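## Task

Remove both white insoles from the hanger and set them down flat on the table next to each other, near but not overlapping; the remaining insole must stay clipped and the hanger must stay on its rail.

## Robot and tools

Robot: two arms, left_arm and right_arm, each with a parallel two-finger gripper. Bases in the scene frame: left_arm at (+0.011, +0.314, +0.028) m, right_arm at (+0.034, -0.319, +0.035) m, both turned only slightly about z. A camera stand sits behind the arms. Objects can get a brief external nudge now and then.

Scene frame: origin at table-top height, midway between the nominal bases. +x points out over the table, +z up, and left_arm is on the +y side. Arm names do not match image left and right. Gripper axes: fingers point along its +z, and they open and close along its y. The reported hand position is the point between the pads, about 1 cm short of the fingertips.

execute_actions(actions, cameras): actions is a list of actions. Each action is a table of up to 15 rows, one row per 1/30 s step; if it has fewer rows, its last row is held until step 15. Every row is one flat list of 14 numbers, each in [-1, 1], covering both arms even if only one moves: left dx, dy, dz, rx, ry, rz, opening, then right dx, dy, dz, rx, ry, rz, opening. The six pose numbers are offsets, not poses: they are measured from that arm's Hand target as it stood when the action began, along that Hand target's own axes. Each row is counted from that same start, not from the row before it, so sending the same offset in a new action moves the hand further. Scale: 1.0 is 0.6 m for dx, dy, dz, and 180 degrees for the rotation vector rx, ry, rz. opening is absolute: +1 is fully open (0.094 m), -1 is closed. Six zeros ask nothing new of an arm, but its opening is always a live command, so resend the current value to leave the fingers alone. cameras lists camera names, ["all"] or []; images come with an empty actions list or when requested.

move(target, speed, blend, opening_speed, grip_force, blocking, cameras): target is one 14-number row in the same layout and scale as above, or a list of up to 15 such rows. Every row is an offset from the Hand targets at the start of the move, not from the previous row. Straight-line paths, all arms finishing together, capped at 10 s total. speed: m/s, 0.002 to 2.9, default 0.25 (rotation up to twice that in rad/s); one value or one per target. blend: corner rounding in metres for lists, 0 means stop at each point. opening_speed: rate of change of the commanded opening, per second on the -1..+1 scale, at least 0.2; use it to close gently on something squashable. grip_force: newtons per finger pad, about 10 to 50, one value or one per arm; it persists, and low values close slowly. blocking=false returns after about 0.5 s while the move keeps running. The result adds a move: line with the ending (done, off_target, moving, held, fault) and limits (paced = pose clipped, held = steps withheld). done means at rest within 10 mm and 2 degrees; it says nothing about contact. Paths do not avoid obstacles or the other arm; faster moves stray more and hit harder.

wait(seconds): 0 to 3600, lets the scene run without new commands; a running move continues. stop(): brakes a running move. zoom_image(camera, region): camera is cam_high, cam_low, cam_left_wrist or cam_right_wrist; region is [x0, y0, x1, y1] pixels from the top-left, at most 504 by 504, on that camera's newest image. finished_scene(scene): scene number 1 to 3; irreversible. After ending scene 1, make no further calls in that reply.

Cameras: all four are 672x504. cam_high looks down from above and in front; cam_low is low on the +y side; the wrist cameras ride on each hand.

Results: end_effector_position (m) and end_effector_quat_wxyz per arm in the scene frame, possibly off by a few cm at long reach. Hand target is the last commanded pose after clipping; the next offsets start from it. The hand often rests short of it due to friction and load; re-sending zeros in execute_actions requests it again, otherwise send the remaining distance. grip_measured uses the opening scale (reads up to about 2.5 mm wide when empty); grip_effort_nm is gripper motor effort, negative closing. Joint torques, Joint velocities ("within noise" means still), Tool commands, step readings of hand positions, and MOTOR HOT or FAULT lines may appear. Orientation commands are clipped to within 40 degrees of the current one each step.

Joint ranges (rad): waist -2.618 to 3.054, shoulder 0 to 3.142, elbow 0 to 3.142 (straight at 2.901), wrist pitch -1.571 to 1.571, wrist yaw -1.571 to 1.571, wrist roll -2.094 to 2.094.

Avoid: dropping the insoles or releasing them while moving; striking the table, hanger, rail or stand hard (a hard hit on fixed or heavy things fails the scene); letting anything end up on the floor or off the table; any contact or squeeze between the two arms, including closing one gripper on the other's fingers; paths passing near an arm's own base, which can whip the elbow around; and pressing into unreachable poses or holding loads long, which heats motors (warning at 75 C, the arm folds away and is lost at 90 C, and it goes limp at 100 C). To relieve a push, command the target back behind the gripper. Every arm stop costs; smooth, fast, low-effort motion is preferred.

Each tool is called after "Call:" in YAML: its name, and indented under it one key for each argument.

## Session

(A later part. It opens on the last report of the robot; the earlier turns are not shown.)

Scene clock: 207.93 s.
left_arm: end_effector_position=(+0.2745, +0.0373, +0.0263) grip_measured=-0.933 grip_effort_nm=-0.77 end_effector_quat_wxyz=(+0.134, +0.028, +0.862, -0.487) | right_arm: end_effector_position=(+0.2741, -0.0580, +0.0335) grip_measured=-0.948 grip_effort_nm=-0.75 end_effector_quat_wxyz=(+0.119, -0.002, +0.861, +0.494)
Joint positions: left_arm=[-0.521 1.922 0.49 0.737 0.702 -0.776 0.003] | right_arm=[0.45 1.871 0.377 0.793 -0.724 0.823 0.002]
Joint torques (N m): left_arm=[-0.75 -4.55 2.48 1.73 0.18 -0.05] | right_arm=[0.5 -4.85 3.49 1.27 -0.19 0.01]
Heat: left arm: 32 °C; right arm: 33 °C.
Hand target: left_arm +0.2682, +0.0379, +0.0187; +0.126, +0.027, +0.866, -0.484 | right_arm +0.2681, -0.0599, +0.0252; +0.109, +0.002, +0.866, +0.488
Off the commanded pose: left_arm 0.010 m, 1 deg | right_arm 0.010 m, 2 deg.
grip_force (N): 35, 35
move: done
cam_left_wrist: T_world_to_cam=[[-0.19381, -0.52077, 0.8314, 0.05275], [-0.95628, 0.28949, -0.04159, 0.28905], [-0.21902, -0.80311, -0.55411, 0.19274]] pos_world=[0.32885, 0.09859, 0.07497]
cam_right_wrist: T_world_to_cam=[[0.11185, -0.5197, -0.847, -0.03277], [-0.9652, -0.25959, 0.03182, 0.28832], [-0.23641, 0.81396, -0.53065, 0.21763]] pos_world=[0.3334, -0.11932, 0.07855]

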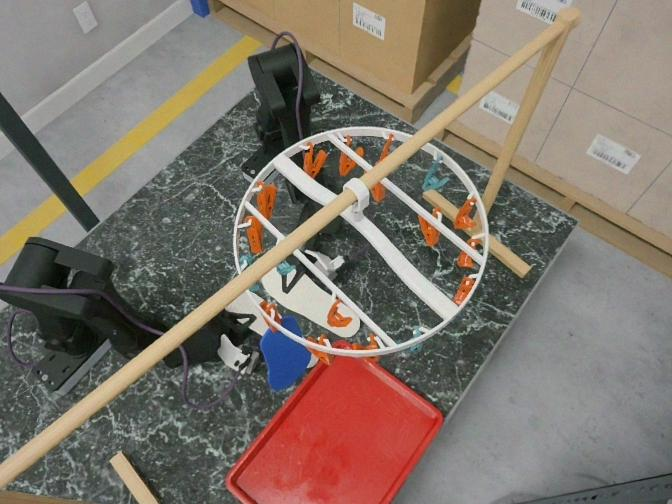

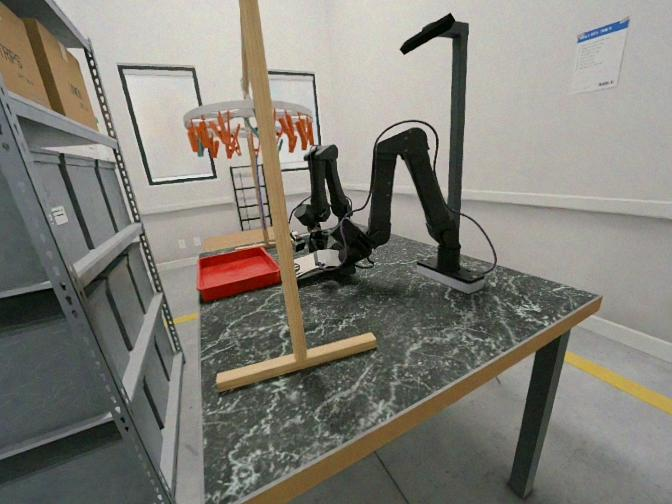

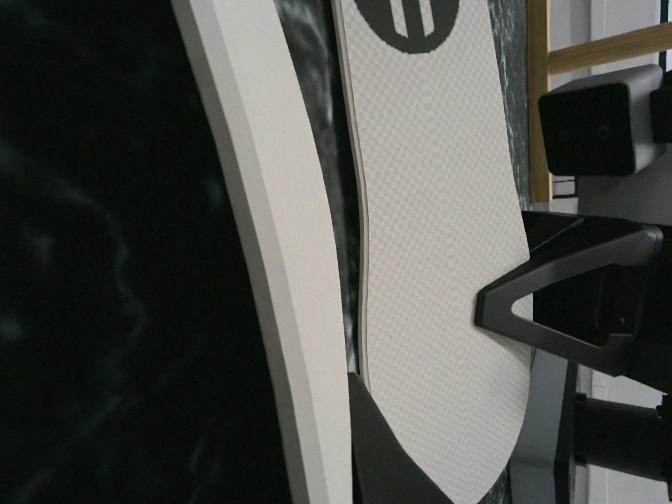

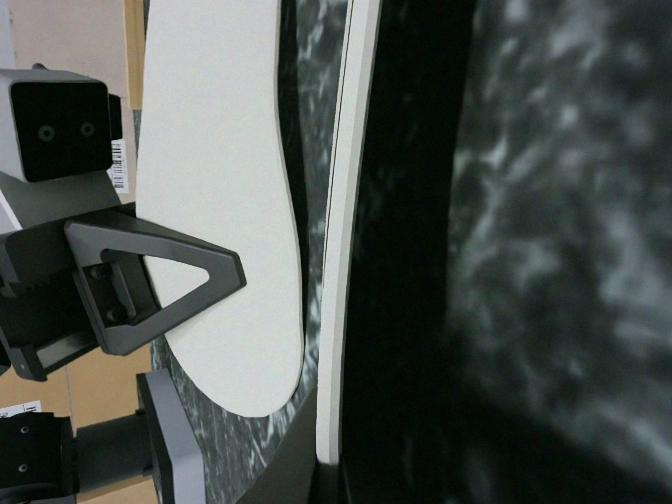

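Call:
move:
  target: [0,0,0,0,0,0,-0.65,0,0,0,0,0,0,-0.65]
  grip_force: 50
  opening_speed: 0.3
  cameras: ["cam_left_wrist","cam_right_wrist"]

Scene clock: 215.33 s.
left_arm: end_effector_position=(+0.2747, +0.0372, +0.0265) grip_measured=-0.653 grip_effort_nm=0.08 end_effector_quat_wxyz=(+0.134, +0.028, +0.862, -0.487) | right_arm: end_effector_position=(+0.2742, -0.0580, +0.0336) grip_measured=-0.653 grip_effort_nm=0.11 end_effector_quat_wxyz=(+0.119, -0.002, +0.861, +0.494)
Joint positions: left_arm=[-0.521 1.922 0.49 0.738 0.701 -0.776 0.016] | right_arm=[0.45 1.871 0.377 0.794 -0.724 0.823 0.016]
Joint torques (N m): left_arm=[-0.72 -4.59 2.48 1.71 0.19 -0.05] | right_arm=[0.44 -4.9 3.51 1.26 -0.21 -0.01]
Heat: left arm: 33 °C; right arm: 33 °C.
Hand target: left_arm +0.2682, +0.0379, +0.0187; +0.126, +0.027, +0.866, -0.484 | right_arm +0.2681, -0.0598, +0.0252; +0.109, +0.002, +0.866, +0.488
Off the commanded pose: left_arm 0.010 m, 1 deg | right_arm 0.011 m, 2 deg.
move: done
cam_left_wrist: T_world_to_cam=[[-0.19419, -0.52047, 0.83151, 0.05269], [-0.95639, 0.28901, -0.04246, 0.2893], [-0.21821, -0.80349, -0.55389, 0.19263]] pos_world=[0.32895, 0.09859, 0.07517]
cam_right_wrist: T_world_to_cam=[[0.11244, -0.51942, -0.84709, -0.03284], [-0.9652, -0.25965, 0.03109, 0.28837], [-0.2361, 0.81412, -0.53054, 0.21759]] pos_world=[0.3334, -0.11932, 0.07866]

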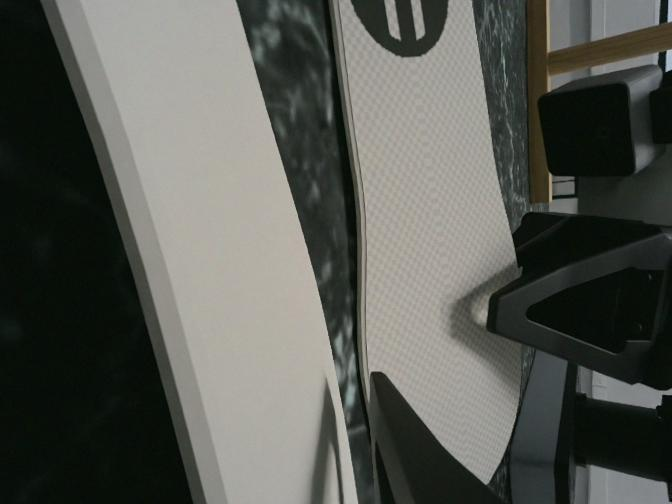

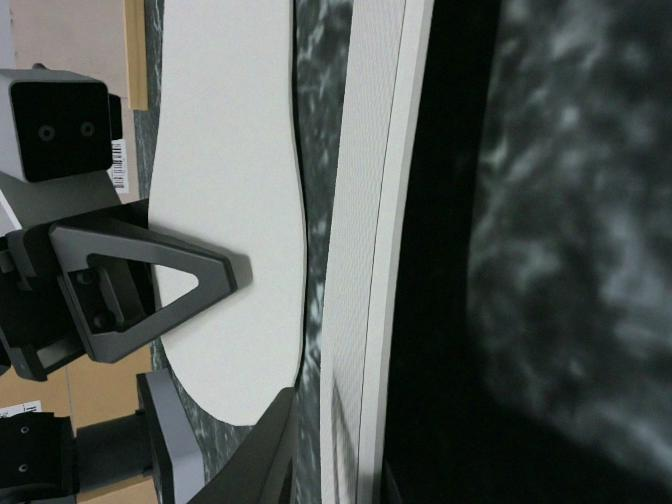

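Call:
move:
  target: [0.0259,0.088,-0.158,0,0,0,-0.65,0.02,-0.089,-0.158,0,0,0,-0.65]
  speed: 0.12
  cameras: ["all"]

Scene clock: 221.17 s.
left_arm: end_effector_position=(+0.2412, +0.1434, +0.0153) grip_measured=-0.652 grip_effort_nm=0.08 end_effector_quat_wxyz=(+0.125, +0.025, +0.865, -0.485) | right_arm: end_effector_position=(+0.2393, -0.1669, +0.0192) grip_measured=-0.652 grip_effort_nm=0.11 end_effector_quat_wxyz=(+0.101, +0.010, +0.871, +0.481)
Joint positions: left_arm=[-0.114 1.787 0.325 0.388 0.968 -0.301 0.016] | right_arm=[-0.03 1.723 0.272 0.224 -0.991 0.209 0.016]
Joint torques (N m): left_arm=[0.62 -5.56 4.03 0.75 0.38 0.09] | right_arm=[-0.53 -5.76 5.22 0.51 -0.59 -0.09]
Heat: left arm: 33 °C; right arm: 32 °C.
Hand target: left_arm +0.2439, +0.1448, +0.0185; +0.127, +0.027, +0.866, -0.484 | right_arm +0.2438, -0.1665, +0.0252; +0.109, +0.002, +0.866, +0.488
Off the commanded pose: left_arm 0.004 m, 0 deg | right_arm 0.008 m, 2 deg.
move: done
cam_left_wrist: T_world_to_cam=[[-0.17964, -0.52557, 0.83157, 0.10797], [-0.95592, 0.29285, -0.02141, 0.22509], [-0.23227, -0.79876, -0.55501, 0.26714]] pos_world=[0.29662, 0.2042, 0.0633]
cam_right_wrist: T_world_to_cam=[[0.0717, -0.54446, -0.83571, -0.09241], [-0.96403, -0.25281, 0.08199, 0.22675], [-0.25592, 0.79978, -0.54301, 0.29291]] pos_world=[0.30018, -0.22725, 0.06324]

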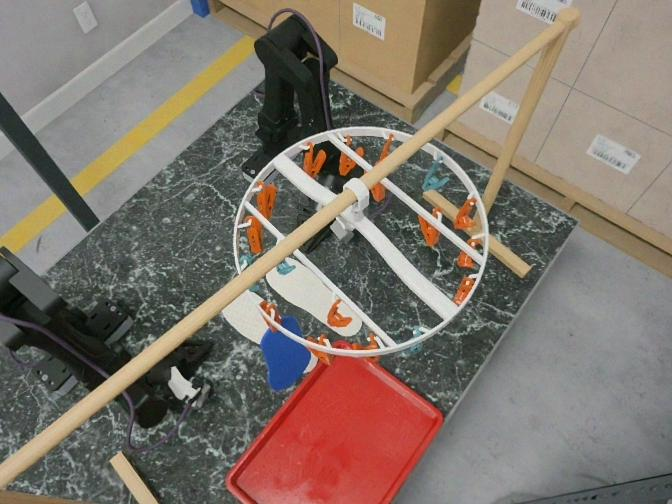

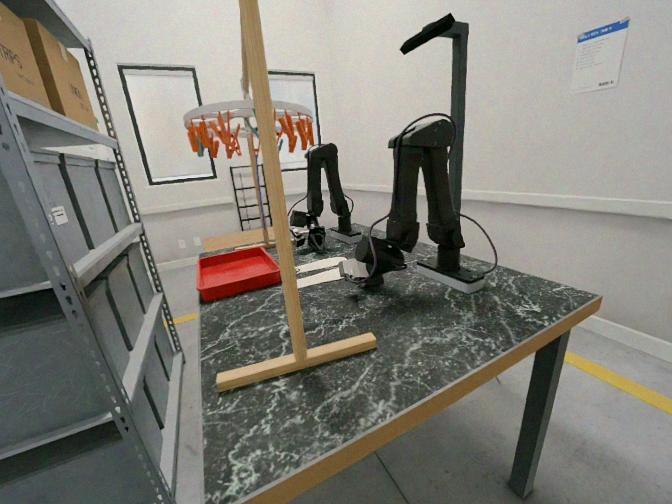

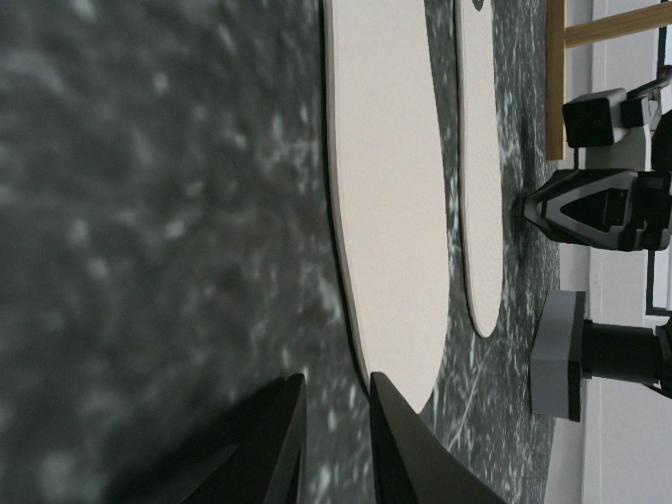

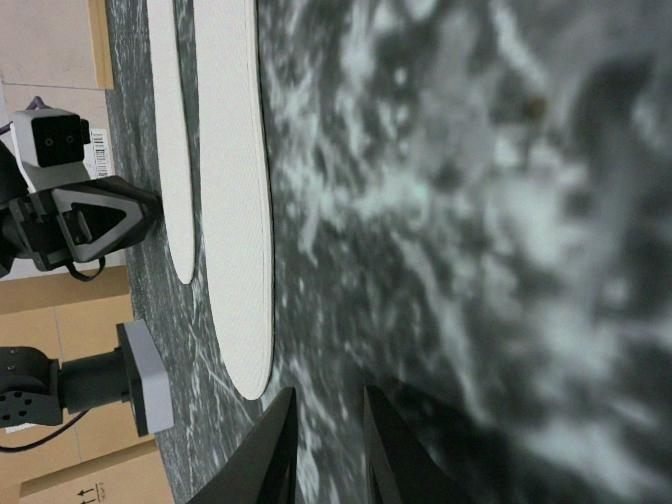

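Call:
finished_scene:
  scene: 2

The scene is finished: the task was done.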